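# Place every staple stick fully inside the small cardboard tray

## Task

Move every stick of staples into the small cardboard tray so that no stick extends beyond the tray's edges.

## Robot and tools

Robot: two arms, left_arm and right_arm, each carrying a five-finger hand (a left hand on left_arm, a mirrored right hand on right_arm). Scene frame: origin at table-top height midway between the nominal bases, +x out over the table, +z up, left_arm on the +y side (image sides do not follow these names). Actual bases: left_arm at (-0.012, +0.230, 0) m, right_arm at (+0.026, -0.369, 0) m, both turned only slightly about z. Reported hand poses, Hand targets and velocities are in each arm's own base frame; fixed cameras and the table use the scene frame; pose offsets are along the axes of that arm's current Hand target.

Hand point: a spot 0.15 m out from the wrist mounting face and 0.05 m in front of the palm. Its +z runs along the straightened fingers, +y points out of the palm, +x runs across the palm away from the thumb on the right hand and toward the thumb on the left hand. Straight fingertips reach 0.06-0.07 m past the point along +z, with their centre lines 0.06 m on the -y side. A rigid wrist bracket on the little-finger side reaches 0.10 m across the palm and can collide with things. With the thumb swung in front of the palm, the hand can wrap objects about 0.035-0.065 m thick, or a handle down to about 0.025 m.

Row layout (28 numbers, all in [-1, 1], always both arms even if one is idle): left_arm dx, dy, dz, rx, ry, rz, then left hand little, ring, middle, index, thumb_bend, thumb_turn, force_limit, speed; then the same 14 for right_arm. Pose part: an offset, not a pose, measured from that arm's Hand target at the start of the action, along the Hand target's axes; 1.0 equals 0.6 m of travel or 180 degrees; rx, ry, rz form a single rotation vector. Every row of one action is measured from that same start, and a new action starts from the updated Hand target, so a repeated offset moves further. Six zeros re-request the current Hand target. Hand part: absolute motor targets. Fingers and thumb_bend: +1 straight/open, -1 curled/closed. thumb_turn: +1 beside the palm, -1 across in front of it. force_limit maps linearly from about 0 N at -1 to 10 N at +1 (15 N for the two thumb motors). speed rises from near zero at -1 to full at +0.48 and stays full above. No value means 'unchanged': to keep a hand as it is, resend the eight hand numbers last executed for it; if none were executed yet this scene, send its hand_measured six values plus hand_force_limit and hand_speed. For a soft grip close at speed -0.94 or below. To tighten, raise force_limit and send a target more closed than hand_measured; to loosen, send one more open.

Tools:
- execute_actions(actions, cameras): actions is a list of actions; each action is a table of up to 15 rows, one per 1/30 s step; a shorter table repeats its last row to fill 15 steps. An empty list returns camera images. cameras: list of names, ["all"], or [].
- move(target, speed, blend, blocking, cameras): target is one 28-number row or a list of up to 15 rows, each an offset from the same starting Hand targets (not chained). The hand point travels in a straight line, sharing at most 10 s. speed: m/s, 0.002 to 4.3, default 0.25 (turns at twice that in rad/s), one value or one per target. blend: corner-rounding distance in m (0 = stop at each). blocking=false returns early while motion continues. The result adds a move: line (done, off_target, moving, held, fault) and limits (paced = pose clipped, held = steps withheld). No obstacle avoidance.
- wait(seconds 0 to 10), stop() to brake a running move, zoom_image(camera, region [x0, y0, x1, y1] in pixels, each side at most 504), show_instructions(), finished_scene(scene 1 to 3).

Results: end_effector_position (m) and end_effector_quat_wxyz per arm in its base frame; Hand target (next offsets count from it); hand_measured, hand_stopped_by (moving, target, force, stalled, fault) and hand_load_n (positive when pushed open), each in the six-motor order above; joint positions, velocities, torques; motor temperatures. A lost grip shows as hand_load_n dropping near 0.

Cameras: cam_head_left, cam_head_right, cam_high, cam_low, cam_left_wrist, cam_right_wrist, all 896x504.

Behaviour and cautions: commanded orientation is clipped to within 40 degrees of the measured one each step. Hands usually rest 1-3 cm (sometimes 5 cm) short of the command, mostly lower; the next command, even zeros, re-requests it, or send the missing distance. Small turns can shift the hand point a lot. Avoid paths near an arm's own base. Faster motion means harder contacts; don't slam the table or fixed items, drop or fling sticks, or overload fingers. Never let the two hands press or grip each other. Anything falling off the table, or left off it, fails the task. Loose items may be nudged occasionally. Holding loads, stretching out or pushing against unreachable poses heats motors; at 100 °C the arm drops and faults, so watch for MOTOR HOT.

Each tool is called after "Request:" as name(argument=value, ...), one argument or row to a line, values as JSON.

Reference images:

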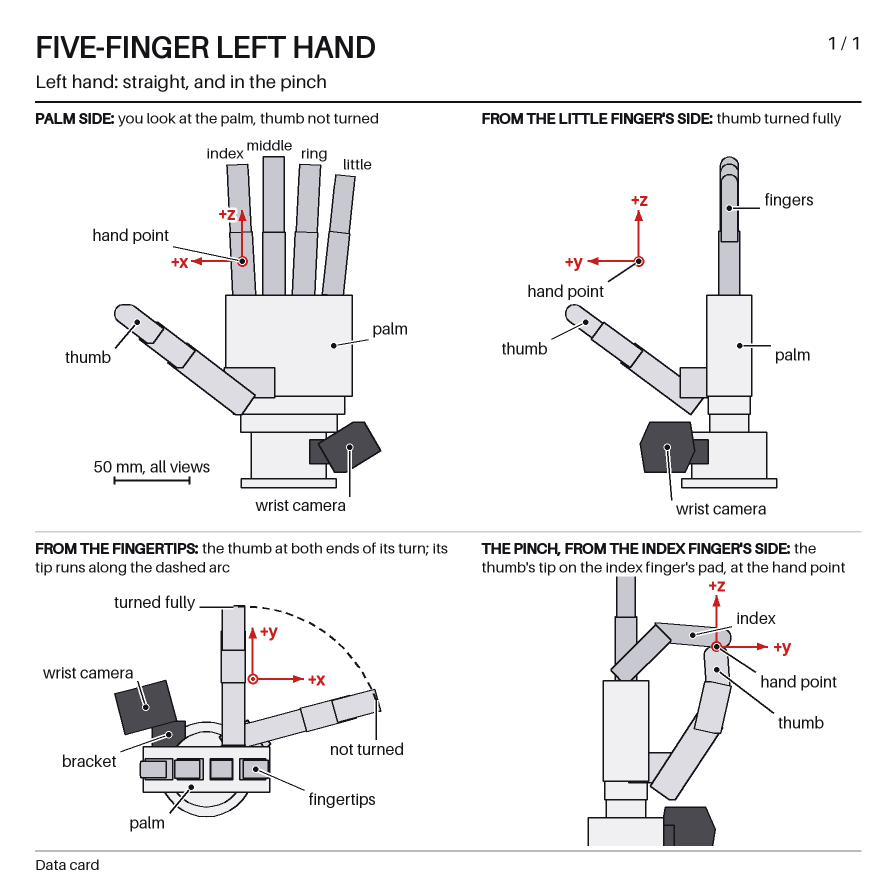

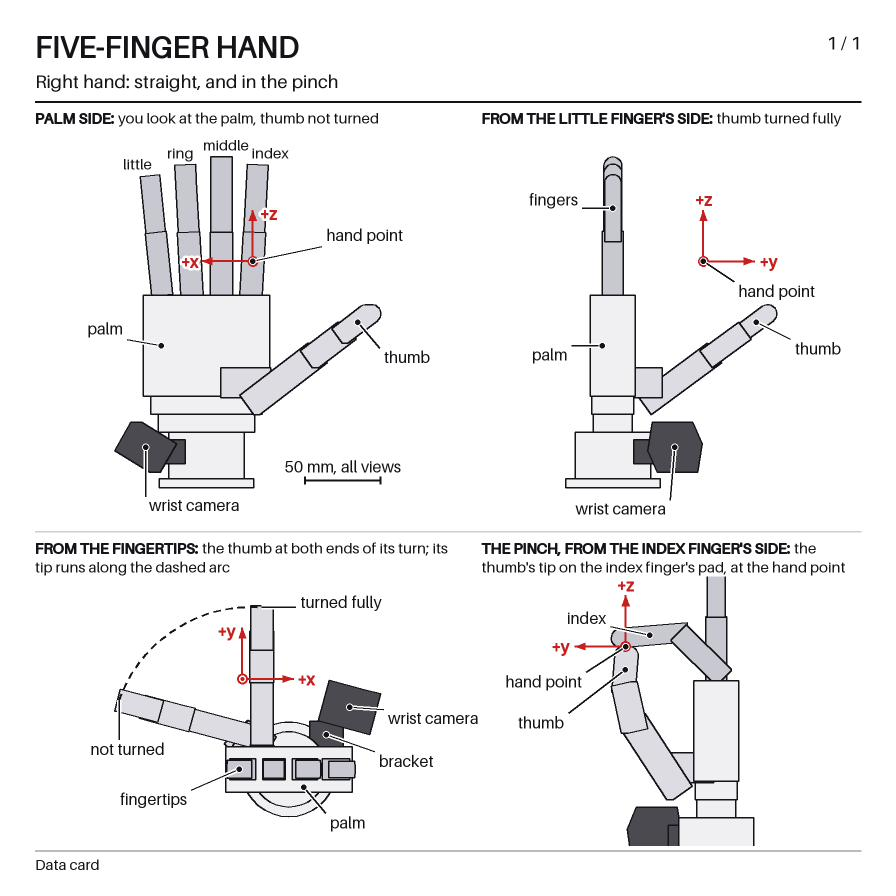

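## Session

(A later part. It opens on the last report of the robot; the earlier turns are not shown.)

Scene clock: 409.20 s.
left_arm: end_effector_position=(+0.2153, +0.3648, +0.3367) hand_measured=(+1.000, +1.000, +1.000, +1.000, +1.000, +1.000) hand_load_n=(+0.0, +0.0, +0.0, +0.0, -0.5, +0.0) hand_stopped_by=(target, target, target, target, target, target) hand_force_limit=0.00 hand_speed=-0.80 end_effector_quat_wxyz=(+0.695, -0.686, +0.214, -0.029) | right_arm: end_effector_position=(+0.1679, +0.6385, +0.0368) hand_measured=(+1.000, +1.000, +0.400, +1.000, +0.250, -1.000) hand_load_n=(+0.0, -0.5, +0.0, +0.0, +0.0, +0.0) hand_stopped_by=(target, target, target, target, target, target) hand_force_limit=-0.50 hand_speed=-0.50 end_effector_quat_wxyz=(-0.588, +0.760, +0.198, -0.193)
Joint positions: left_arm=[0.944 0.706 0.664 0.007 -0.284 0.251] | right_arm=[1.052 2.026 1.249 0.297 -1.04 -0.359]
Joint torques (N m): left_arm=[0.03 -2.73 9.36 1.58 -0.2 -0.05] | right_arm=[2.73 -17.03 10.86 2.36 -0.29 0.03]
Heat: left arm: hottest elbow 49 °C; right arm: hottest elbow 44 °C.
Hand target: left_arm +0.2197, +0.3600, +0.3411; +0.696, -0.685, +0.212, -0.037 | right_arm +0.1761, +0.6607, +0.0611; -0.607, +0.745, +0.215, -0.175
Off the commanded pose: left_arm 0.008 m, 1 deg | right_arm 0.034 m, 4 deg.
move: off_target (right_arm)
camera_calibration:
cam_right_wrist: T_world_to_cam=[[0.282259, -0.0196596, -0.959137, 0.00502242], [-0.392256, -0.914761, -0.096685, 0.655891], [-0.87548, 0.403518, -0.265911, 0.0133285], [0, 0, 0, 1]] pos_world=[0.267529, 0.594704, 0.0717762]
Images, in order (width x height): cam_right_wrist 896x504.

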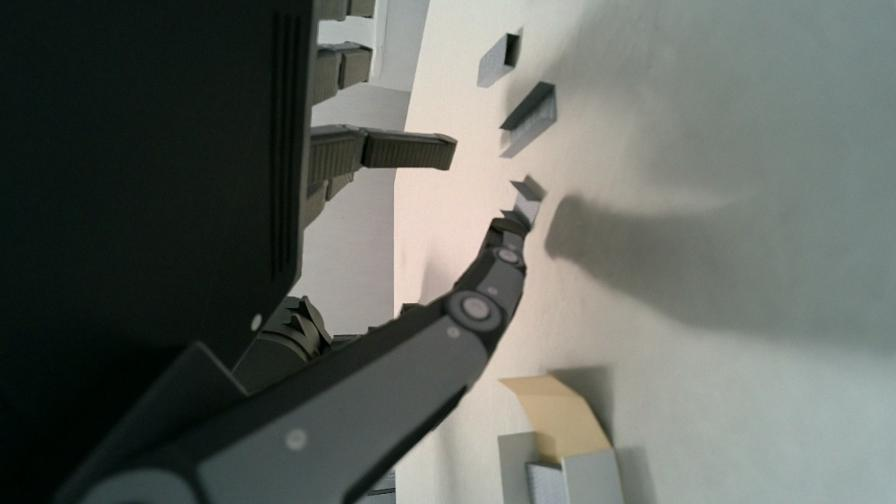

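Request:
move(
  target=[0,0,0,0,0,0,1,1,1,1,1,1,0,-0.8,-0.0132,0.0047,0.0275,0,0,0,1,1,0.4,1,0.25,-1,-0.5,-0.5],
  speed=0.08,
  cameras=["cam_right_wrist"],
)

Request:
zoom_image(
  camera="cam_right_wrist",
  region=[490, 165, 630, 285],
)

Scene clock: 428.13 s.
left_arm: end_effector_position=(+0.2153, +0.3648, +0.3367) hand_measured=(+1.000, +1.000, +1.000, +1.000, +1.000, +1.000) hand_load_n=(+0.0, +0.0, +0.0, +0.0, +0.0, +0.0) hand_stopped_by=(target, target, target, target, target, target) hand_force_limit=0.00 hand_speed=-0.80 end_effector_quat_wxyz=(+0.695, -0.686, +0.214, -0.029) | right_arm: end_effector_position=(+0.1533, +0.6485, +0.0346) hand_measured=(+1.000, +1.000, +0.400, +1.000, +0.250, -1.000) hand_load_n=(+0.0, +0.0, +0.0, +0.0, +0.5, +0.0) hand_stopped_by=(target, target, target, target, target, target) hand_force_limit=-0.50 hand_speed=-0.50 end_effector_quat_wxyz=(-0.590, +0.758, +0.203, -0.189)
Joint positions: left_arm=[0.944 0.706 0.664 0.007 -0.284 0.251] | right_arm=[1.082 2.033 1.249 0.329 -1.014 -0.344]
Joint torques (N m): left_arm=[0.38 -3.66 8.9 1.77 -0.19 -0.03] | right_arm=[2.84 -16.38 10.51 2.33 -0.25 0]
Motor temperatures (°C): left_arm=[29 31 49 28 27 29] | right_arm=[30 31 45 25 26 25]
Heat: left arm: hottest elbow 49 °C; right arm: hottest elbow 45 °C.
Hand target: left_arm +0.2197, +0.3600, +0.3411; +0.696, -0.685, +0.212, -0.037 | right_arm +0.1611, +0.6697, +0.0551; -0.607, +0.745, +0.215, -0.175
Off the commanded pose: left_arm 0.008 m, 1 deg | right_arm 0.030 m, 3 deg.
move: off_target (right_arm)
camera_calibration:
cam_right_wrist: T_world_to_cam=[[0.291929, -0.0107134, -0.95638, -0.000167416], [-0.388061, -0.91526, -0.1082, 0.65931], [-0.874177, 0.402721, -0.271348, -0.00363744], [0, 0, 0, 1]] pos_world=[0.252722, 0.604903, 0.0701905]
Images, in order (width x height): cam_right_wrist 896x504.

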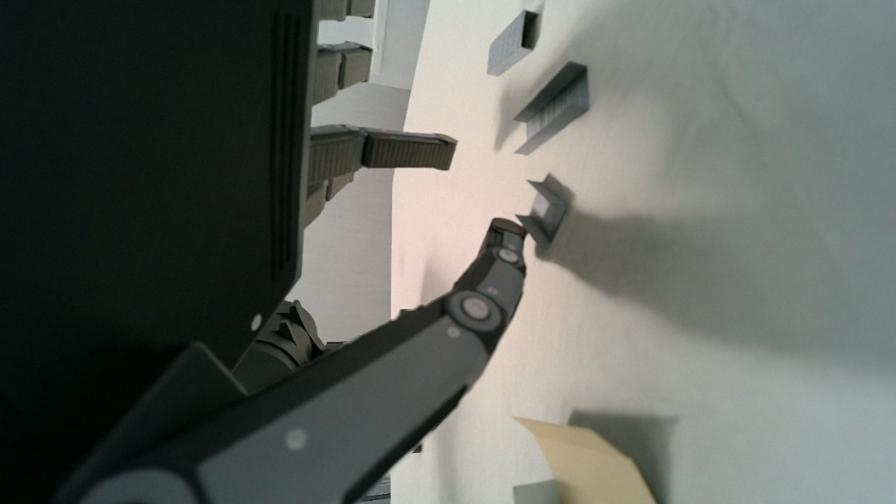

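Scaled by 3.600 from the camera's 896x504 image, which has a finer 1280x720 frame.

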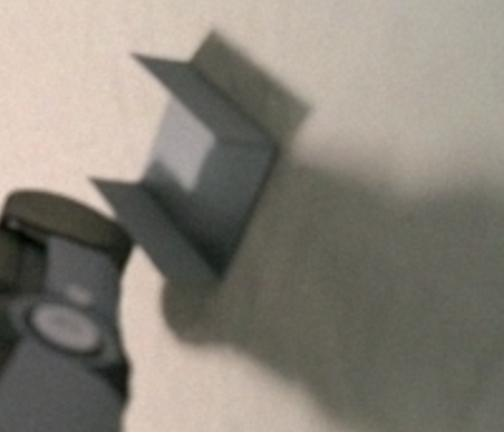

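Request:
move(
  target=[0,0,0,0,0,0,1,1,1,1,1,1,0,-0.8,0,0.0215,-0.005,0,0,0,1,1,0.4,1,0.25,-1,-0.5,-0.5],
  speed=0.05,
  cameras=["cam_right_wrist"],
)

Request:
zoom_image(
  camera="cam_right_wrist",
  region=[470, 145, 610, 265],
)

Scene clock: 437.53 s.
left_arm: end_effector_position=(+0.2153, +0.3648, +0.3367) hand_measured=(+1.000, +1.000, +1.000, +1.000, +1.000, +1.000) hand_load_n=(+0.0, +0.0, +0.0, +0.0, +0.0, +0.0) hand_stopped_by=(target, target, target, target, target, target) hand_force_limit=0.00 hand_speed=-0.80 end_effector_quat_wxyz=(+0.695, -0.686, +0.214, -0.029) | right_arm: end_effector_position=(+0.1539, +0.6505, +0.0333) hand_measured=(+1.000, +1.000, +0.400, +1.000, +0.250, -1.000) hand_load_n=(+0.0, -0.5, +0.0, +0.0, -1.0, +0.5) hand_stopped_by=(target, target, target, target, target, target) hand_force_limit=-0.50 hand_speed=-0.50 end_effector_quat_wxyz=(-0.595, +0.754, +0.208, -0.186)
Joint positions: left_arm=[0.944 0.706 0.664 0.007 -0.284 0.251] | right_arm=[1.082 2.041 1.249 0.355 -1.018 -0.344]
Joint torques (N m): left_arm=[0.44 -2.73 8.92 1.65 -0.17 -0.05] | right_arm=[2.61 -16.32 9.5 2.22 -0.35 -0.03]
Heat: left arm: hottest elbow 49 °C; right arm: hottest elbow 45 °C.
Hand target: left_arm +0.2197, +0.3600, +0.3411; +0.696, -0.685, +0.212, -0.037 | right_arm +0.1640, +0.6650, +0.0431; -0.607, +0.745, +0.215, -0.175
Off the commanded pose: left_arm 0.008 m, 1 deg | right_arm 0.020 m, 2 deg.
move: off_target (right_arm)
camera_calibration:
cam_right_wrist: T_world_to_cam=[[0.298231, 0.00615057, -0.954474, -0.0134783], [-0.383905, -0.914756, -0.125848, 0.660772], [-0.873885, 0.403959, -0.270447, -0.00512343], [0, 0, 0, 1]] pos_world=[0.253216, 0.606598, 0.0689065]
Images, in order (width x height): cam_right_wrist 896x504.

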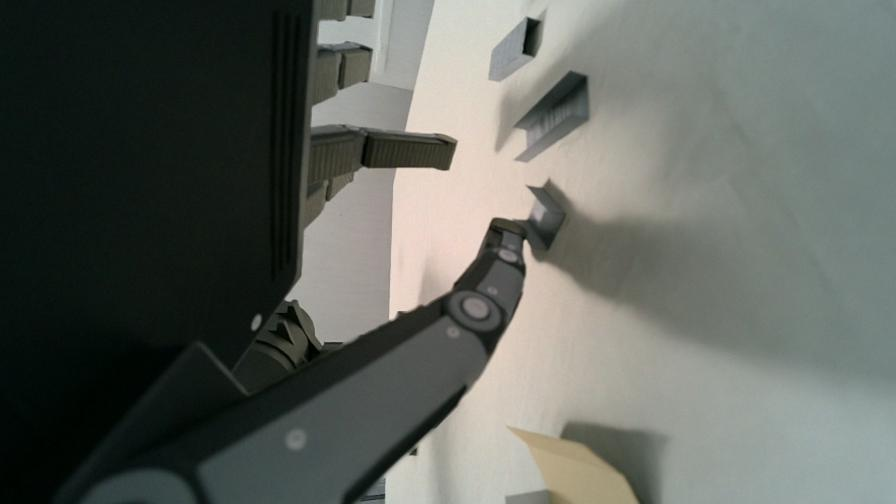

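Scaled by 3.600 from the camera's 896x504 image, which has a finer 1280x720 frame.

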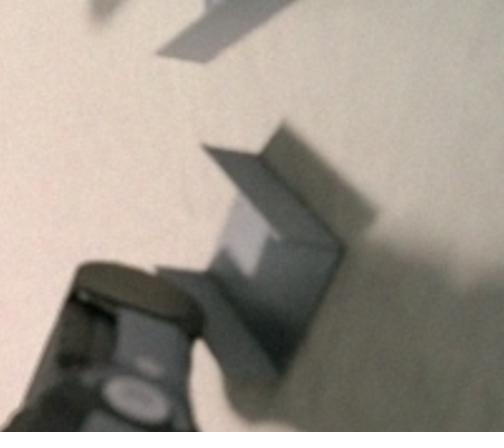

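Request:
move(
  target=[0,0,0,0,0,0,1,1,1,1,1,1,0,-0.8,-0.0143,0.0295,-0.011,0,0,0,1,1,0.4,1,0.25,-1,-0.5,-0.5],
  speed=0.05,
  cameras=["cam_right_wrist"],
)

Request:
zoom_image(
  camera="cam_right_wrist",
  region=[470, 145, 610, 265],
)

Scene clock: 443.20 s.
left_arm: end_effector_position=(+0.2153, +0.3648, +0.3367) hand_measured=(+1.000, +1.000, +1.000, +1.000, +1.000, +1.000) hand_load_n=(+0.0, +0.0, +0.0, -0.5, +0.0, +0.0) hand_stopped_by=(target, target, target, target, target, target) hand_force_limit=0.00 hand_speed=-0.80 end_effector_quat_wxyz=(+0.695, -0.686, +0.214, -0.029) | right_arm: end_effector_position=(+0.1557, +0.6542, +0.0335) hand_measured=(+1.000, +1.000, +0.400, +1.000, +0.250, -1.000) hand_load_n=(-0.5, +0.0, +0.0, -0.5, -1.0, +0.0) hand_stopped_by=(target, target, target, target, target, target) hand_force_limit=-0.50 hand_speed=-0.50 end_effector_quat_wxyz=(-0.606, +0.744, +0.217, -0.179)
Joint positions: left_arm=[0.944 0.706 0.664 0.007 -0.284 0.251] | right_arm=[1.082 2.051 1.249 0.401 -1.025 -0.344]
Joint torques (N m): left_arm=[-0.38 -3.49 9.22 1.39 -0.19 -0.08] | right_arm=[1.49 -16.56 6.11 2.39 -0.37 -0.04]
Heat: left arm: hottest elbow 49 °C; right arm: hottest elbow 45 °C.
Hand target: left_arm +0.2197, +0.3600, +0.3411; +0.696, -0.685, +0.212, -0.037 | right_arm +0.1621, +0.6519, +0.0271; -0.607, +0.745, +0.215, -0.175
Off the commanded pose: left_arm 0.008 m, 1 deg | right_arm 0.009 m, 1 deg.
move: done
camera_calibration:
cam_right_wrist: T_world_to_cam=[[0.312117, 0.0398687, -0.949207, -0.0383983], [-0.376719, -0.91202, -0.162179, 0.663216], [-0.872161, 0.408204, -0.269638, -0.00805575], [0, 0, 0, 1]] pos_world=[0.254805, 0.609685, 0.0689398]
Images, in order (width x height): cam_right_wrist 896x504.

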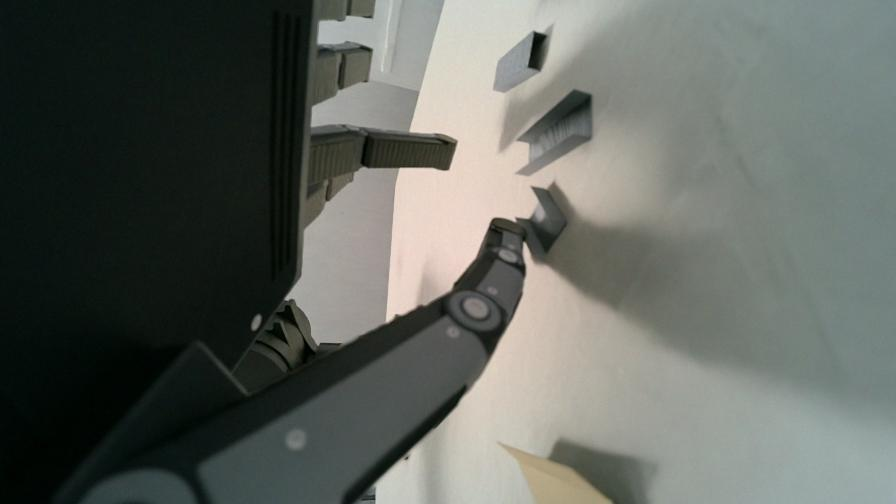

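Scaled by 3.600 from the camera's 896x504 image, which has a finer 1280x720 frame.

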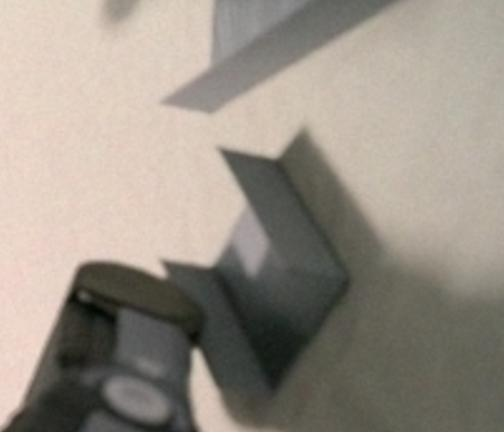

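Request:
move(
  target=[0,0,0,0,0,0,1,1,1,1,1,1,0,-0.8,-0.0053,-0.044,-0.0178,0,0,0,1,1,0.4,1,0.25,-1,-0.5,-0.5],
  speed=0.06,
  cameras=["cam_right_wrist"],
)

Request:
zoom_image(
  camera="cam_right_wrist",
  region=[490, 145, 630, 265],
)

Scene clock: 451.67 s.
left_arm: end_effector_position=(+0.2153, +0.3648, +0.3367) hand_measured=(+1.000, +1.000, +1.000, +1.000, +1.000, +1.000) hand_load_n=(+0.0, +0.0, +0.0, +0.0, +0.0, +0.0) hand_stopped_by=(target, target, target, target, target, target) hand_force_limit=0.00 hand_speed=-0.80 end_effector_quat_wxyz=(+0.695, -0.686, +0.214, -0.029) | right_arm: end_effector_position=(+0.1572, +0.6473, +0.0442) hand_measured=(+1.000, +1.000, +0.400, +1.000, +0.250, -1.000) hand_load_n=(+0.0, +0.0, +0.0, +0.0, +0.5, +0.0) hand_stopped_by=(target, target, target, target, target, target) hand_force_limit=-0.50 hand_speed=-0.50 end_effector_quat_wxyz=(-0.602, +0.748, +0.212, -0.181)
Joint positions: left_arm=[0.944 0.706 0.664 0.007 -0.284 0.251] | right_arm=[1.074 2.019 1.237 0.367 -1.026 -0.344]
Joint torques (N m): left_arm=[0.44 -3.19 9.43 1.76 -0.15 -0.07] | right_arm=[1.08 -17.67 6.35 1.46 -0.44 -0.07]
Heat: left arm: hottest elbow 49 °C; right arm: hottest elbow 43 °C.
Hand target: left_arm +0.2197, +0.3600, +0.3411; +0.696, -0.685, +0.212, -0.037 | right_arm +0.1620, +0.6459, +0.0550; -0.607, +0.745, +0.215, -0.175
Off the commanded pose: left_arm 0.008 m, 1 deg | right_arm 0.012 m, 1 deg.
move: off_target (right_arm)
camera_calibration:
cam_right_wrist: T_world_to_cam=[[0.305128, 0.0258674, -0.95196, -0.0180627], [-0.383196, -0.911798, -0.1476, 0.659446], [-0.871813, 0.409824, -0.268303, -0.00228926], [0, 0, 0, 1]] pos_world=[0.256213, 0.602687, 0.0795254]
Images, in order (width x height): cam_right_wrist 896x504.

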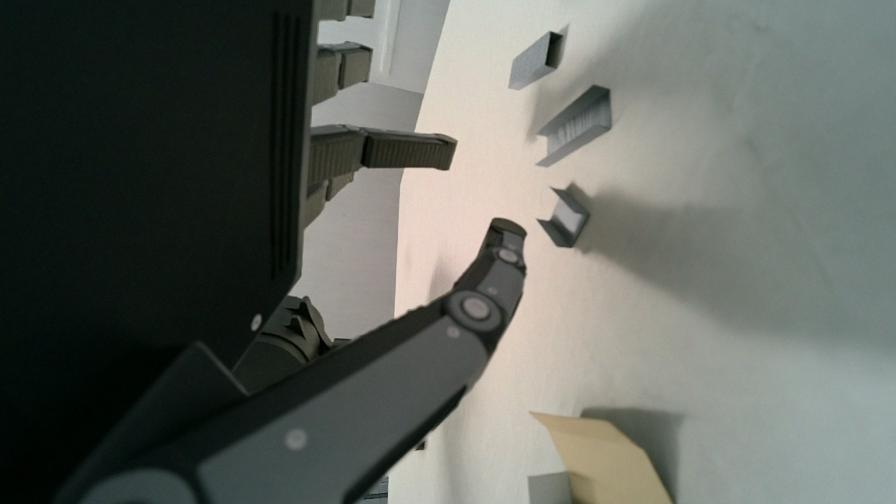

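Scaled by 3.600 from the camera's 896x504 image, which has a finer 1280x720 frame.

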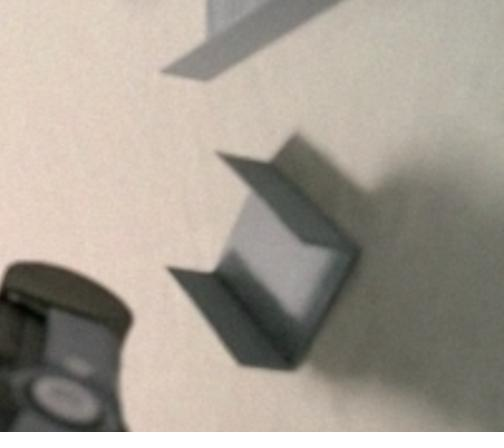

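Request:
move(
  target=[0,0,0,0,0,0,1,1,1,1,1,1,0,-0.8,0.0075,0.029,-0.017,0,0,0,1,1,0.4,1,0.25,-1,-0.5,-0.5],
  speed=0.06,
  cameras=["cam_right_wrist"],
)

Request:
zoom_image(
  camera="cam_right_wrist",
  region=[490, 145, 630, 265],
)

Scene clock: 464.17 s.
left_arm: end_effector_position=(+0.2153, +0.3648, +0.3367) hand_measured=(+1.000, +1.000, +1.000, +1.000, +1.000, +1.000) hand_load_n=(+0.0, +0.0, +0.0, +0.0, +0.0, +0.0) hand_stopped_by=(target, target, target, target, target, target) hand_force_limit=0.00 hand_speed=-0.80 end_effector_quat_wxyz=(+0.695, -0.686, +0.214, -0.029) | right_arm: end_effector_position=(+0.1696, +0.6380, +0.0413) hand_measured=(+1.000, +1.000, +0.400, +1.000, +0.250, -1.000) hand_load_n=(+0.0, +0.0, +0.0, +0.0, +0.0, +0.0) hand_stopped_by=(target, target, target, target, target, target) hand_force_limit=-0.50 hand_speed=-0.50 end_effector_quat_wxyz=(-0.604, +0.747, +0.212, -0.179)
Joint positions: left_arm=[0.944 0.706 0.664 0.007 -0.284 0.251] | right_arm=[1.048 2.019 1.227 0.367 -1.048 -0.361]
Joint torques (N m): left_arm=[-0.26 -2.55 9.44 1.74 -0.19 -0.03] | right_arm=[1.61 -15.97 6.26 2.11 -0.45 -0.16]
Heat: left arm: hottest elbow 49 °C; right arm: hottest elbow 42 °C.
Hand target: left_arm +0.2197, +0.3600, +0.3411; +0.696, -0.685, +0.212, -0.037 | right_arm +0.1731, +0.6367, +0.0400; -0.607, +0.745, +0.215, -0.175
Off the commanded pose: left_arm 0.008 m, 1 deg | right_arm 0.004 m, 1 deg.
move: done
camera_calibration:
cam_right_wrist: T_world_to_cam=[[0.307168, 0.0300373, -0.951181, -0.0274317], [-0.385069, -0.910102, -0.153092, 0.65484], [-0.87027, 0.413295, -0.267988, 0.00922539], [0, 0, 0, 1]] pos_world=[0.268613, 0.592982, 0.0766303]
Images, in order (width x height): cam_right_wrist 896x504.

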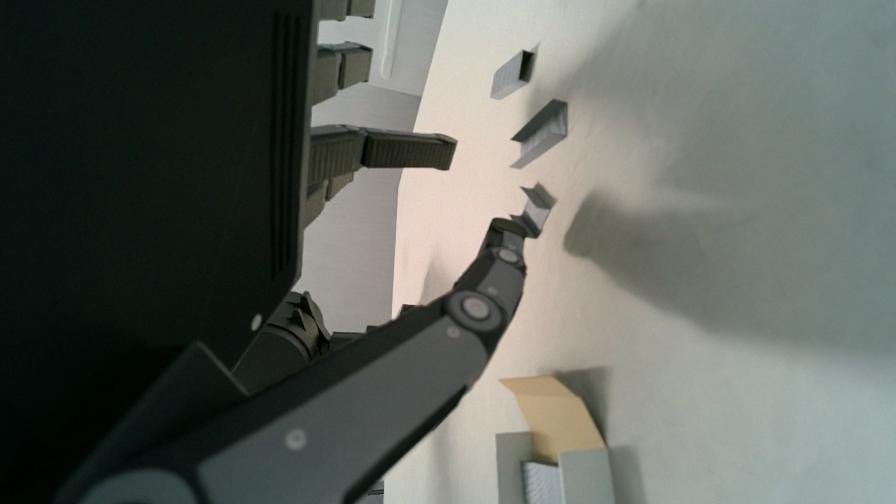

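Scaled by 3.600 from the camera's 896x504 image, which has a finer 1280x720 frame.

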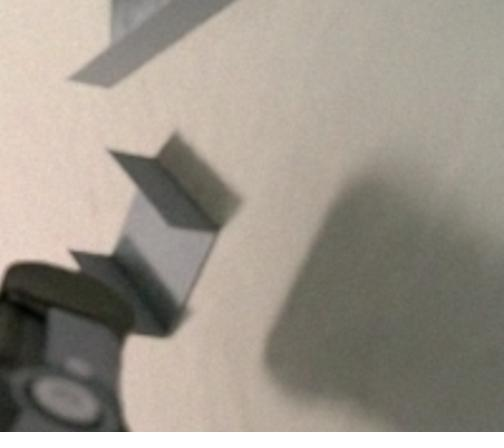

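Request:
move(
  target=[0,0,0,0,0,0,1,1,1,1,1,1,0,-0.8,-0.002,0.021,0.0052,0,0,0,1,1,0.4,1,0.25,-1,-0.5,-0.5],
  speed=0.05,
  cameras=["cam_right_wrist"],
)

Request:
zoom_image(
  camera="cam_right_wrist",
  region=[490, 125, 630, 245],
)

Scene clock: 473.60 s.
left_arm: end_effector_position=(+0.2153, +0.3648, +0.3367) hand_measured=(+1.000, +1.000, +1.000, +1.000, +1.000, +1.000) hand_load_n=(+0.0, +0.0, +0.0, +0.0, +0.0, +0.0) hand_stopped_by=(target, target, target, target, target, target) hand_force_limit=0.00 hand_speed=-0.80 end_effector_quat_wxyz=(+0.695, -0.686, +0.214, -0.029) | right_arm: end_effector_position=(+0.1689, +0.6368, +0.0276) hand_measured=(+1.000, +1.000, +0.400, +1.000, +0.250, -1.000) hand_load_n=(+0.0, +0.0, +0.0, +0.0, -0.5, +0.0) hand_stopped_by=(target, target, target, target, target, target) hand_force_limit=-0.50 hand_speed=-0.50 end_effector_quat_wxyz=(-0.603, +0.748, +0.211, -0.181)
Joint positions: left_arm=[0.944 0.706 0.664 0.007 -0.284 0.251] | right_arm=[1.048 2.043 1.221 0.392 -1.049 -0.362]
Joint torques (N m): left_arm=[-0.38 -2.67 9.13 1.63 -0.2 -0.01] | right_arm=[1.67 -16.09 5.94 2.26 -0.36 -0.07]
Heat: left arm: hottest elbow 49 °C; right arm: hottest elbow 41 °C.
Hand target: left_arm +0.2197, +0.3600, +0.3411; +0.696, -0.685, +0.212, -0.037 | right_arm +0.1718, +0.6366, +0.0271; -0.607, +0.745, +0.215, -0.175
Off the commanded pose: left_arm 0.008 m, 1 deg | right_arm 0.003 m, 1 deg.
move: done
camera_calibration:
cam_right_wrist: T_world_to_cam=[[0.305454, 0.0273501, -0.951814, -0.0381315], [-0.384579, -0.91089, -0.149593, 0.65168], [-0.871089, 0.411742, -0.267717, 0.00647832], [0, 0, 0, 1]] pos_world=[0.267913, 0.591985, 0.0629269]
Images, in order (width x height): cam_right_wrist 896x504.

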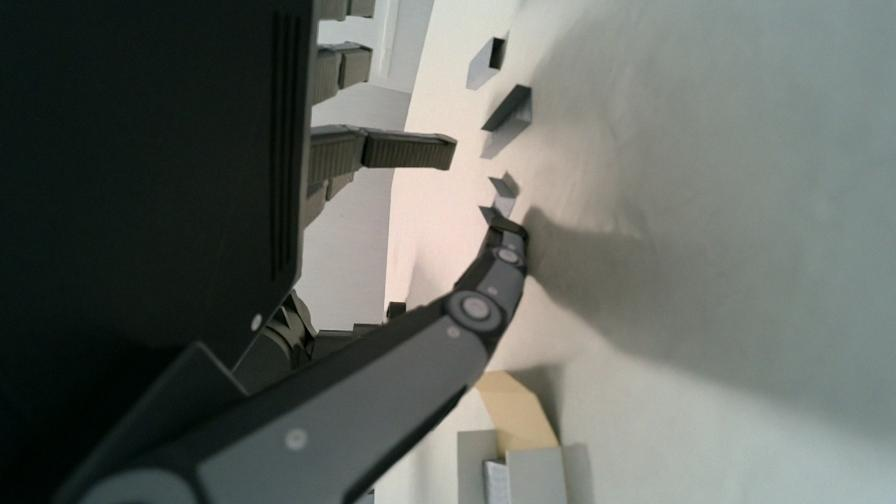

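Scaled by 3.600 from the camera's 896x504 image, which has a finer 1280x720 frame.

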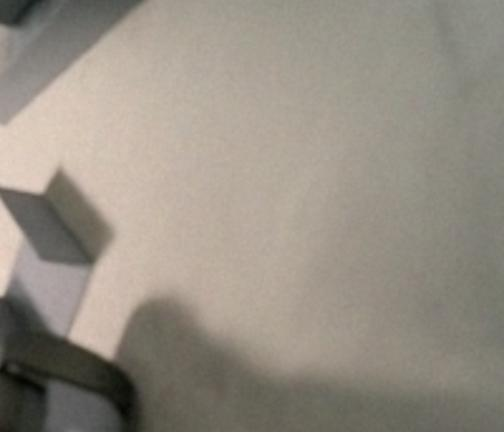

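Request:
move(
  target=[0,0,0,0,0,0,1,1,1,1,1,1,0,-0.8,0.0,0.006,0.009,0,0,0,1,1,0.2,1,0.25,-1,-0.5,-0.7],
  speed=0.05,
  cameras=["cam_right_wrist"],
)

Request:
zoom_image(
  camera="cam_right_wrist",
  region=[430, 125, 570, 245],
)

Scene clock: 489.97 s.
left_arm: end_effector_position=(+0.2153, +0.3648, +0.3367) hand_measured=(+1.000, +1.000, +1.000, +1.000, +1.000, +1.000) hand_load_n=(+0.0, +0.0, +0.0, -0.5, +0.0, +0.0) hand_stopped_by=(target, target, target, target, target, target) hand_force_limit=0.00 hand_speed=-0.80 end_effector_quat_wxyz=(+0.695, -0.686, +0.214, -0.029) | right_arm: end_effector_position=(+0.1695, +0.6379, +0.0270) hand_measured=(+1.000, +1.000, +0.200, +1.000, +0.250, -1.000) hand_load_n=(+0.0, +0.0, +0.0, +0.0, -1.0, +1.0) hand_stopped_by=(target, target, target, target, target, target) hand_force_limit=-0.50 hand_speed=-0.70 end_effector_quat_wxyz=(-0.605, +0.746, +0.213, -0.178)
Joint positions: left_arm=[0.944 0.706 0.664 0.007 -0.284 0.251] | right_arm=[1.048 2.046 1.221 0.405 -1.049 -0.362]
Joint torques (N m): left_arm=[1.08 -3.72 9.18 2.02 -0.16 -0.01] | right_arm=[2.02 -16.15 6.49 2.24 -0.15 -0.06]
Motor temperatures (°C): left_arm=[29 31 49 28 27 29] | right_arm=[30 30 40 25 26 25]
Heat: left arm: hottest elbow 49 °C; right arm: hottest elbow 40 °C.
Hand target: left_arm +0.2197, +0.3600, +0.3411; +0.696, -0.685, +0.212, -0.037 | right_arm +0.1693, +0.6404, +0.0224; -0.607, +0.745, +0.215, -0.175
Off the commanded pose: left_arm 0.008 m, 1 deg | right_arm 0.005 m, 0 deg.
move: done
camera_calibration:
cam_right_wrist: T_world_to_cam=[[0.309672, 0.0345332, -0.950216, -0.0443545], [-0.383881, -0.909735, -0.158167, 0.65208], [-0.869907, 0.41375, -0.268463, 0.00500587], [0, 0, 0, 1]] pos_world=[0.268411, 0.592681, 0.0623353]
Images, in order (width x height): cam_right_wrist 896x504.

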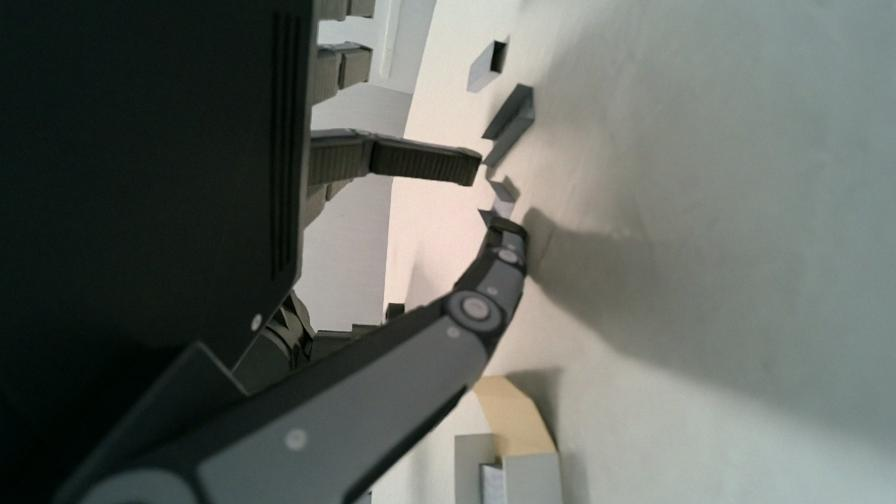

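Scaled by 3.600 from the camera's 896x504 image, which has a finer 1280x720 frame.

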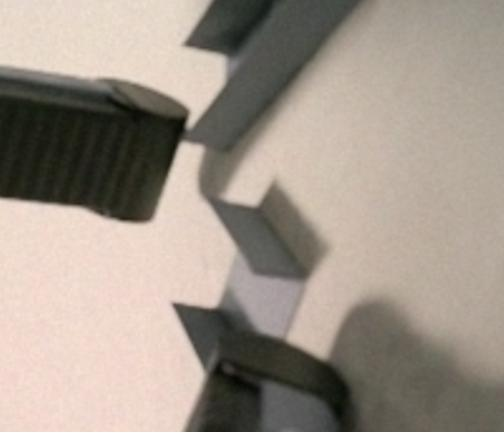

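Request:
move(
  target=[0,0,0,0,0,0,1,1,1,1,1,1,0,-0.8,0,0,0,0,0,0,1,1,0.04,1,0.25,-1,-0.5,-0.85],
  speed=0.05,
  cameras=["cam_right_wrist"],
)

Request:
zoom_image(
  camera="cam_right_wrist",
  region=[430, 125, 570, 245],
)

Scene clock: 493.97 s.
left_arm: end_effector_position=(+0.2153, +0.3648, +0.3367) hand_measured=(+1.000, +1.000, +1.000, +1.000, +1.000, +1.000) hand_load_n=(+0.0, +0.0, +0.0, -0.5, +0.0, +0.0) hand_stopped_by=(target, target, target, target, target, target) hand_force_limit=0.00 hand_speed=-0.80 end_effector_quat_wxyz=(+0.695, -0.686, +0.214, -0.029) | right_arm: end_effector_position=(+0.1698, +0.6382, +0.0273) hand_measured=(+1.000, +1.000, +0.040, +1.000, +0.250, -1.000) hand_load_n=(-0.5, +0.0, +0.5, +0.0, +0.0, +0.0) hand_stopped_by=(target, target, target, target, target, target) hand_force_limit=-0.50 hand_speed=-0.85 end_effector_quat_wxyz=(-0.606, +0.745, +0.214, -0.177)
Joint positions: left_arm=[0.944 0.706 0.664 0.007 -0.284 0.251] | right_arm=[1.048 2.046 1.221 0.407 -1.048 -0.362]
Joint torques (N m): left_arm=[0.32 -4.01 9.22 1.78 -0.13 0.01] | right_arm=[2.08 -15.74 6.54 2.41 -0.17 -0.08]
Heat: left arm: hottest elbow 49 °C; right arm: hottest elbow 39 °C.
Hand target: left_arm +0.2197, +0.3600, +0.3411; +0.696, -0.685, +0.212, -0.037 | right_arm +0.1694, +0.6405, +0.0225; -0.607, +0.745, +0.215, -0.175
Off the commanded pose: left_arm 0.008 m, 1 deg | right_arm 0.005 m, 0 deg.
move: done
camera_calibration:
cam_right_wrist: T_world_to_cam=[[0.311206, 0.0363907, -0.949645, -0.0455933], [-0.384239, -0.90913, -0.160756, 0.652391], [-0.869201, 0.414919, -0.268944, 0.00431162], [0, 0, 0, 1]] pos_world=[0.268611, 0.592979, 0.062738]
Images, in order (width x height): cam_right_wrist 896x504.

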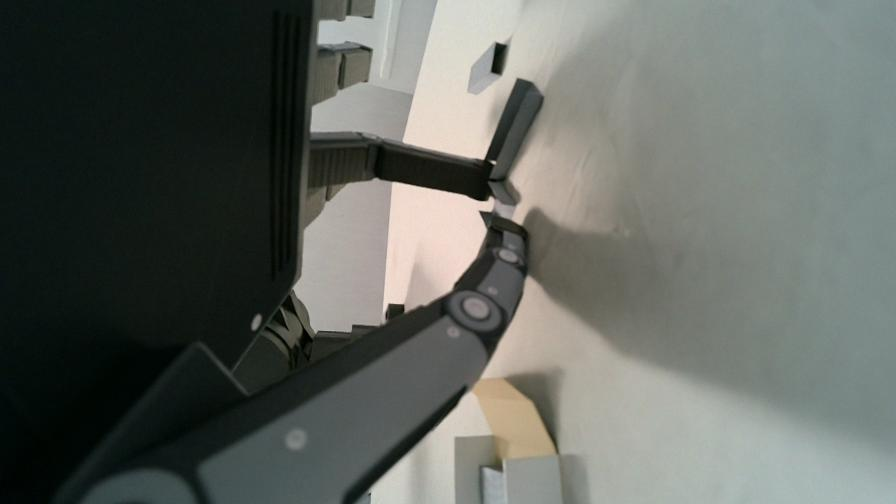

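Scaled by 3.600 from the camera's 896x504 image, which has a finer 1280x720 frame.

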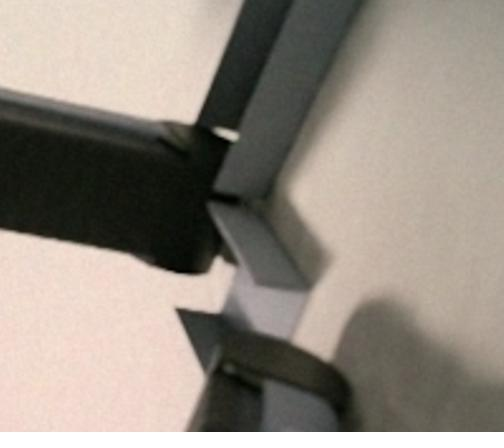

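Request:
move(
  target=[
    [0,0,0,0,0,0,1,1,1,1,1,1,0,-0.8,0,0,0,0,0,0,1,1,0.4,1,0.25,-1,-0.5,-0.5],
    [0,0,0,0,0,0,1,1,1,1,1,1,0,-0.8,0,-0.065,-0.025,0,0,0,1,1,0.4,1,0.25,-1,-0.5,-0.5],
  ],
  speed=0.08,
  cameras=["cam_right_wrist"],
)

Request:
zoom_image(
  camera="cam_right_wrist",
  region=[460, 60, 640, 200],
)

Scene clock: 501.23 s.
left_arm: end_effector_position=(+0.2153, +0.3648, +0.3367) hand_measured=(+1.000, +1.000, +1.000, +1.000, +1.000, +1.000) hand_load_n=(+0.0, +0.0, +0.0, +0.0, +0.0, -0.5) hand_stopped_by=(target, target, target, target, target, target) hand_force_limit=0.00 hand_speed=-0.80 end_effector_quat_wxyz=(+0.695, -0.686, +0.214, -0.029) | right_arm: end_effector_position=(+0.1674, +0.6344, +0.0542) hand_measured=(+1.000, +1.000, +0.400, +1.000, +0.250, -1.000) hand_load_n=(+0.0, +0.0, +0.0, +0.0, +0.0, +0.0) hand_stopped_by=(target, target, target, target, target, target) hand_force_limit=-0.50 hand_speed=-0.50 end_effector_quat_wxyz=(-0.602, +0.748, +0.211, -0.182)
Joint positions: left_arm=[0.944 0.706 0.664 0.007 -0.284 0.251] | right_arm=[1.048 1.988 1.221 0.333 -1.05 -0.363]
Joint torques (N m): left_arm=[1.03 -3.78 8.99 1.54 -0.18 -0.07] | right_arm=[1.55 -17.49 6.91 1.42 -0.45 -0.06]
Heat: left arm: hottest elbow 49 °C; right arm: hottest elbow 39 °C.
Hand target: left_arm +0.2197, +0.3600, +0.3411; +0.696, -0.685, +0.212, -0.037 | right_arm +0.1730, +0.6347, +0.0638; -0.607, +0.745, +0.215, -0.175
Off the commanded pose: left_arm 0.008 m, 1 deg | right_arm 0.011 m, 1 deg.
move: off_target (right_arm)
camera_calibration:
cam_right_wrist: T_world_to_cam=[[0.303813, 0.0246583, -0.952413, -0.0103733], [-0.384027, -0.911689, -0.146106, 0.653063], [-0.871907, 0.410141, -0.267513, 0.0145295], [0, 0, 0, 1]] pos_world=[0.266614, 0.589687, 0.0894235]
Images, in order (width x height): cam_right_wrist 896x504.

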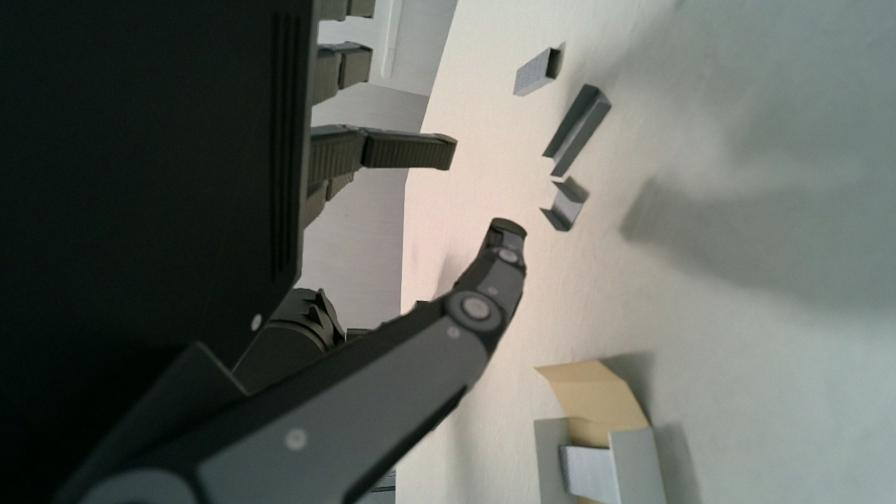

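Scaled by 2.800 from the camera's 896x504 image, which has a finer 1280x720 frame.

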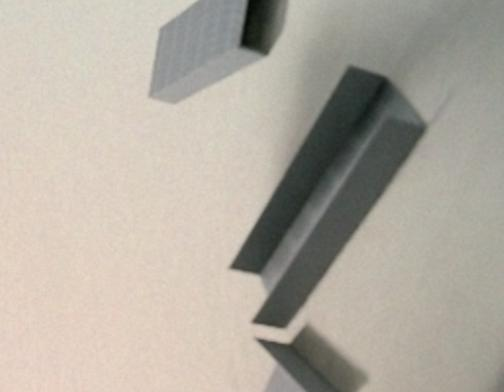

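Request:
move(
  target=[0,0,0,0,0,0,1,1,1,1,1,1,0,-0.8,0.0394,-0.002,0.0412,0,0.0964,0.0199,1,1,0.4,1,0.3,-1,-0.5,-0.5],
  speed=0.08,
  cameras=["cam_right_wrist"],
)

Request:
zoom_image(
  camera="cam_right_wrist",
  region=[480, 130, 620, 250],
)

Scene clock: 513.47 s.
left_arm: end_effector_position=(+0.2153, +0.3648, +0.3367) hand_measured=(+1.000, +1.000, +1.000, +1.000, +1.000, +1.000) hand_load_n=(+0.0, +0.0, +0.0, +0.0, +0.0, -0.5) hand_stopped_by=(target, target, target, target, target, target) hand_force_limit=0.00 hand_speed=-0.80 end_effector_quat_wxyz=(+0.695, -0.686, +0.214, -0.029) | right_arm: end_effector_position=(+0.1837, +0.6643, +0.0425) hand_measured=(+1.000, +1.000, +0.400, +1.000, +0.300, -1.000) hand_load_n=(+0.0, +0.0, +0.0, +0.0, +0.0, +0.0) hand_stopped_by=(target, target, target, target, target, target) hand_force_limit=-0.50 hand_speed=-0.50 end_effector_quat_wxyz=(-0.615, +0.779, +0.092, -0.084)
Joint positions: left_arm=[0.944 0.706 0.664 0.007 -0.284 0.251] | right_arm=[1.096 1.986 1.156 0.525 -0.705 -0.184]
Joint torques (N m): left_arm=[0.26 -3.72 9.1 1.74 -0.14 -0.03] | right_arm=[3.08 -18.08 6.13 2.67 -0.12 0.08]
Heat: left arm: hottest elbow 49 °C; right arm: hottest elbow 39 °C.
Hand target: left_arm +0.2197, +0.3600, +0.3411; +0.696, -0.685, +0.212, -0.037 | right_arm +0.1799, +0.6679, +0.0598; -0.627, +0.769, +0.097, -0.080
Off the commanded pose: left_arm 0.008 m, 1 deg | right_arm 0.018 m, 2 deg.
move: off_target (right_arm)
camera_calibration:
cam_right_wrist: T_world_to_cam=[[0.302252, -0.0892437, -0.949041, 0.0486101], [-0.646023, -0.751267, -0.135101, 0.625938], [-0.700927, 0.653937, -0.284726, -0.179377], [0, 0, 0, 1]] pos_world=[0.263947, 0.591886, 0.0796242]
Images, in order (width x height): cam_right_wrist 896x504.

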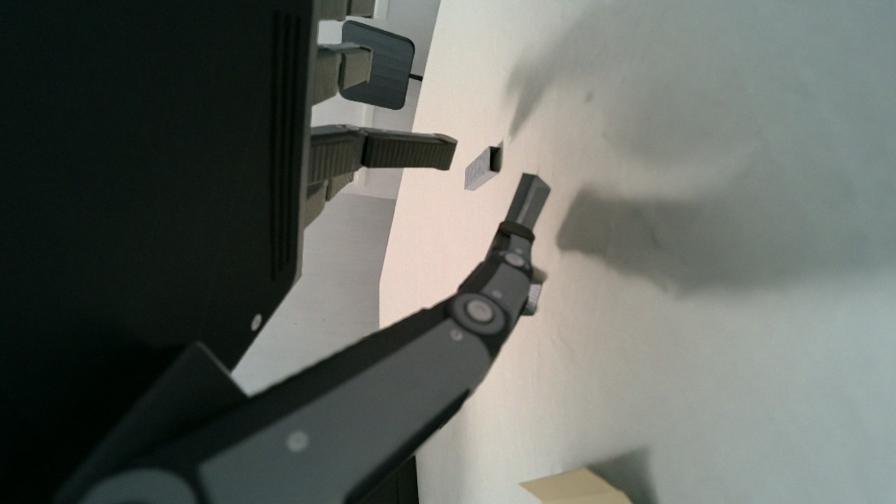

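Scaled by 3.600 from the camera's 896x504 image, which has a finer 1280x720 frame.

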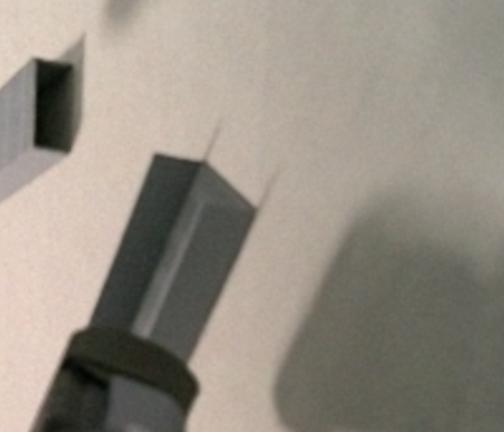

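Request:
move(
  target=[0,0,0,0,0,0,1,1,1,1,1,1,0,-0.8,-0.0162,0.0293,0.0227,0,0,0,1,1,0.4,1,0.3,-1,-0.5,-0.5],
  speed=0.06,
  cameras=["cam_right_wrist"],
)

Request:
zoom_image(
  camera="cam_right_wrist",
  region=[470, 140, 610, 260],
)

Scene clock: 527.13 s.
left_arm: end_effector_position=(+0.2153, +0.3648, +0.3367) hand_measured=(+1.000, +1.000, +1.000, +1.000, +1.000, +1.000) hand_load_n=(+0.0, +0.0, +0.0, +0.0, +0.0, +0.0) hand_stopped_by=(target, target, target, target, target, target) hand_force_limit=0.00 hand_speed=-0.80 end_effector_quat_wxyz=(+0.695, -0.686, +0.214, -0.029) | right_arm: end_effector_position=(+0.1723, +0.6739, +0.0385) hand_measured=(+1.000, +1.000, +0.400, +1.000, +0.300, -1.000) hand_load_n=(+0.0, +0.0, +0.0, +0.0, +0.0, +0.0) hand_stopped_by=(target, target, target, target, target, target) hand_force_limit=-0.50 hand_speed=-0.50 end_effector_quat_wxyz=(-0.623, +0.772, +0.097, -0.079)
Joint positions: left_arm=[0.944 0.706 0.664 0.007 -0.284 0.251] | right_arm=[1.122 2.005 1.156 0.573 -0.68 -0.175]
Joint torques (N m): left_arm=[1.03 -2.96 9.14 1.57 -0.19 -0.01] | right_arm=[2.55 -16.91 5.7 2.63 -0.09 0]
Heat: left arm: hottest elbow 49 °C; right arm: hottest elbow 38 °C.
Hand target: left_arm +0.2197, +0.3600, +0.3411; +0.696, -0.685, +0.212, -0.037 | right_arm +0.1682, +0.6750, +0.0400; -0.627, +0.769, +0.097, -0.079
Off the commanded pose: left_arm 0.008 m, 1 deg | right_arm 0.005 m, 1 deg.
move: done
camera_calibration:
cam_right_wrist: T_world_to_cam=[[0.312681, -0.0689856, -0.94735, 0.0336645], [-0.643934, -0.748583, -0.158024, 0.624016], [-0.698269, 0.659442, -0.27849, -0.199146], [0, 0, 0, 1]] pos_world=[0.252241, 0.600776, 0.0750416]
Images, in order (width x height): cam_right_wrist 896x504.

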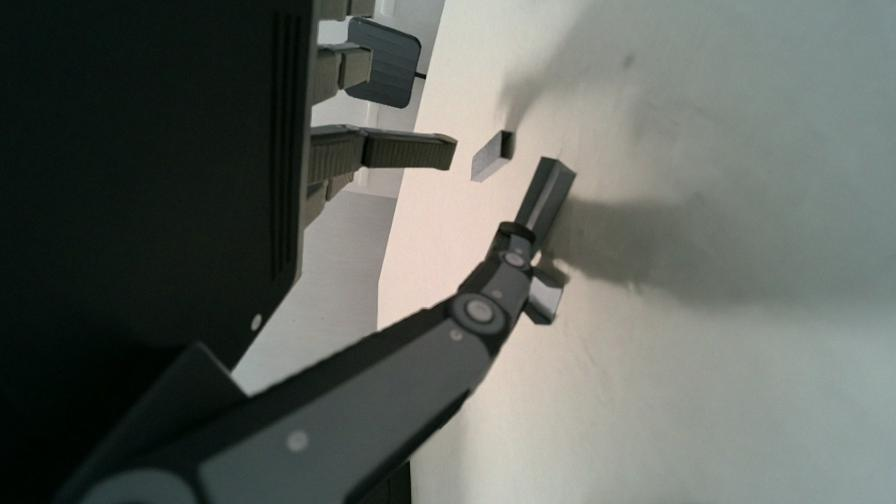

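Scaled by 3.600 from the camera's 896x504 image, which has a finer 1280x720 frame.

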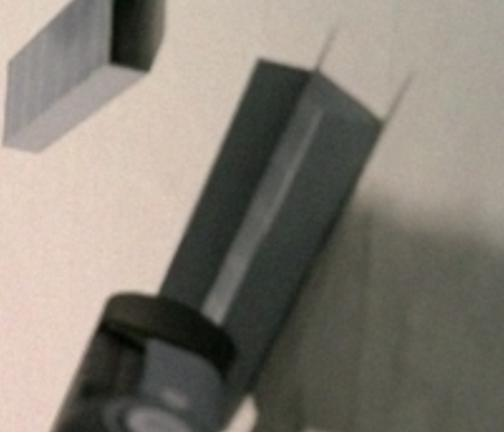

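Request:
move(
  target=[0,0,0,0,0,0,1,1,1,1,1,1,0,-0.8,0.0177,0.0178,-0.0128,0,0,0,1,1,0.4,1,0.3,-1,-0.5,-0.5],
  speed=0.05,
  cameras=["cam_right_wrist"],
)

Request:
zoom_image(
  camera="cam_right_wrist",
  region=[460, 140, 600, 260],
)

Scene clock: 539.87 s.
left_arm: end_effector_position=(+0.2153, +0.3648, +0.3367) hand_measured=(+1.000, +1.000, +1.000, +1.000, +1.000, +1.000) hand_load_n=(+0.0, +0.0, +0.0, +0.0, +0.0, +0.0) hand_stopped_by=(target, target, target, target, target, target) hand_force_limit=0.00 hand_speed=-0.80 end_effector_quat_wxyz=(+0.695, -0.686, +0.214, -0.029) | right_arm: end_effector_position=(+0.1768, +0.6707, +0.0326) hand_measured=(+1.000, +1.000, +0.400, +1.000, +0.300, -1.000) hand_load_n=(+0.0, +0.0, -0.5, +0.0, -0.5, +0.0) hand_stopped_by=(target, target, target, target, target, target) hand_force_limit=-0.50 hand_speed=-0.50 end_effector_quat_wxyz=(-0.624, +0.771, +0.098, -0.082)
Joint positions: left_arm=[0.944 0.706 0.664 0.007 -0.284 0.251] | right_arm=[1.11 2.018 1.154 0.59 -0.7 -0.175]
Joint torques (N m): left_arm=[-0.56 -3.31 9.28 1.61 -0.14 -0.06] | right_arm=[1.26 -16.44 5.81 2.62 -0.31 -0.03]
Heat: left arm: hottest elbow 49 °C; right arm: hottest elbow 37 °C.
Hand target: left_arm +0.2197, +0.3600, +0.3411; +0.696, -0.685, +0.212, -0.037 | right_arm +0.1808, +0.6684, +0.0311; -0.627, +0.769, +0.098, -0.079
Off the commanded pose: left_arm 0.008 m, 1 deg | right_arm 0.005 m, 0 deg.
move: done
camera_calibration:
cam_right_wrist: T_world_to_cam=[[0.309499, -0.0631198, -0.948803, 0.0231272], [-0.639574, -0.752193, -0.158589, 0.625255], [-0.703673, 0.655913, -0.273173, -0.192416], [0, 0, 0, 1]] pos_world=[0.257342, 0.59798, 0.0685387]
Images, in order (width x height): cam_right_wrist 896x504.

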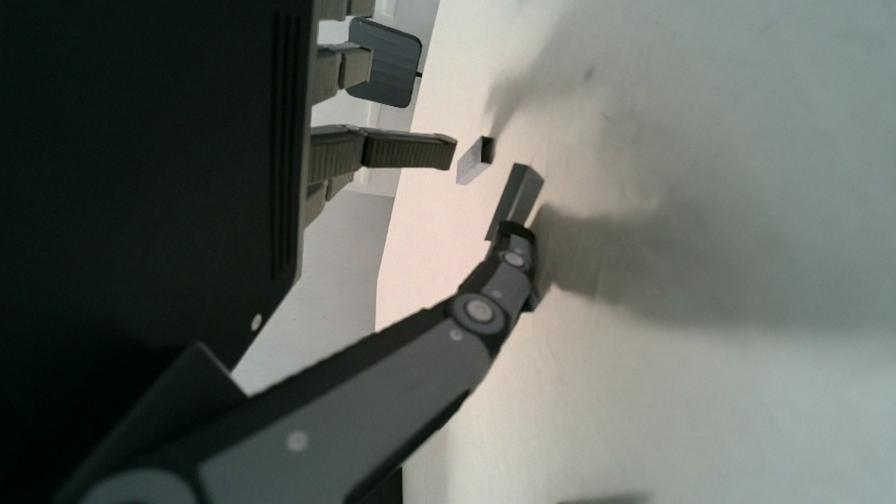

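Scaled by 3.600 from the camera's 896x504 image, which has a finer 1280x720 frame.

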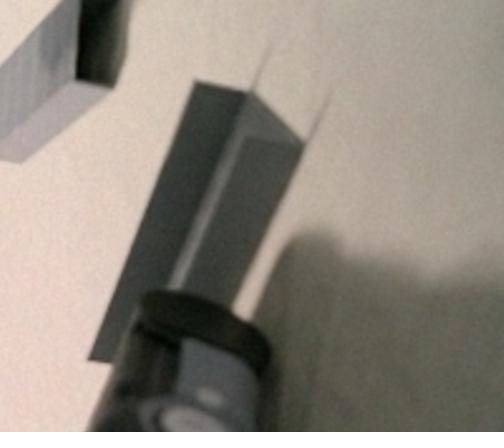

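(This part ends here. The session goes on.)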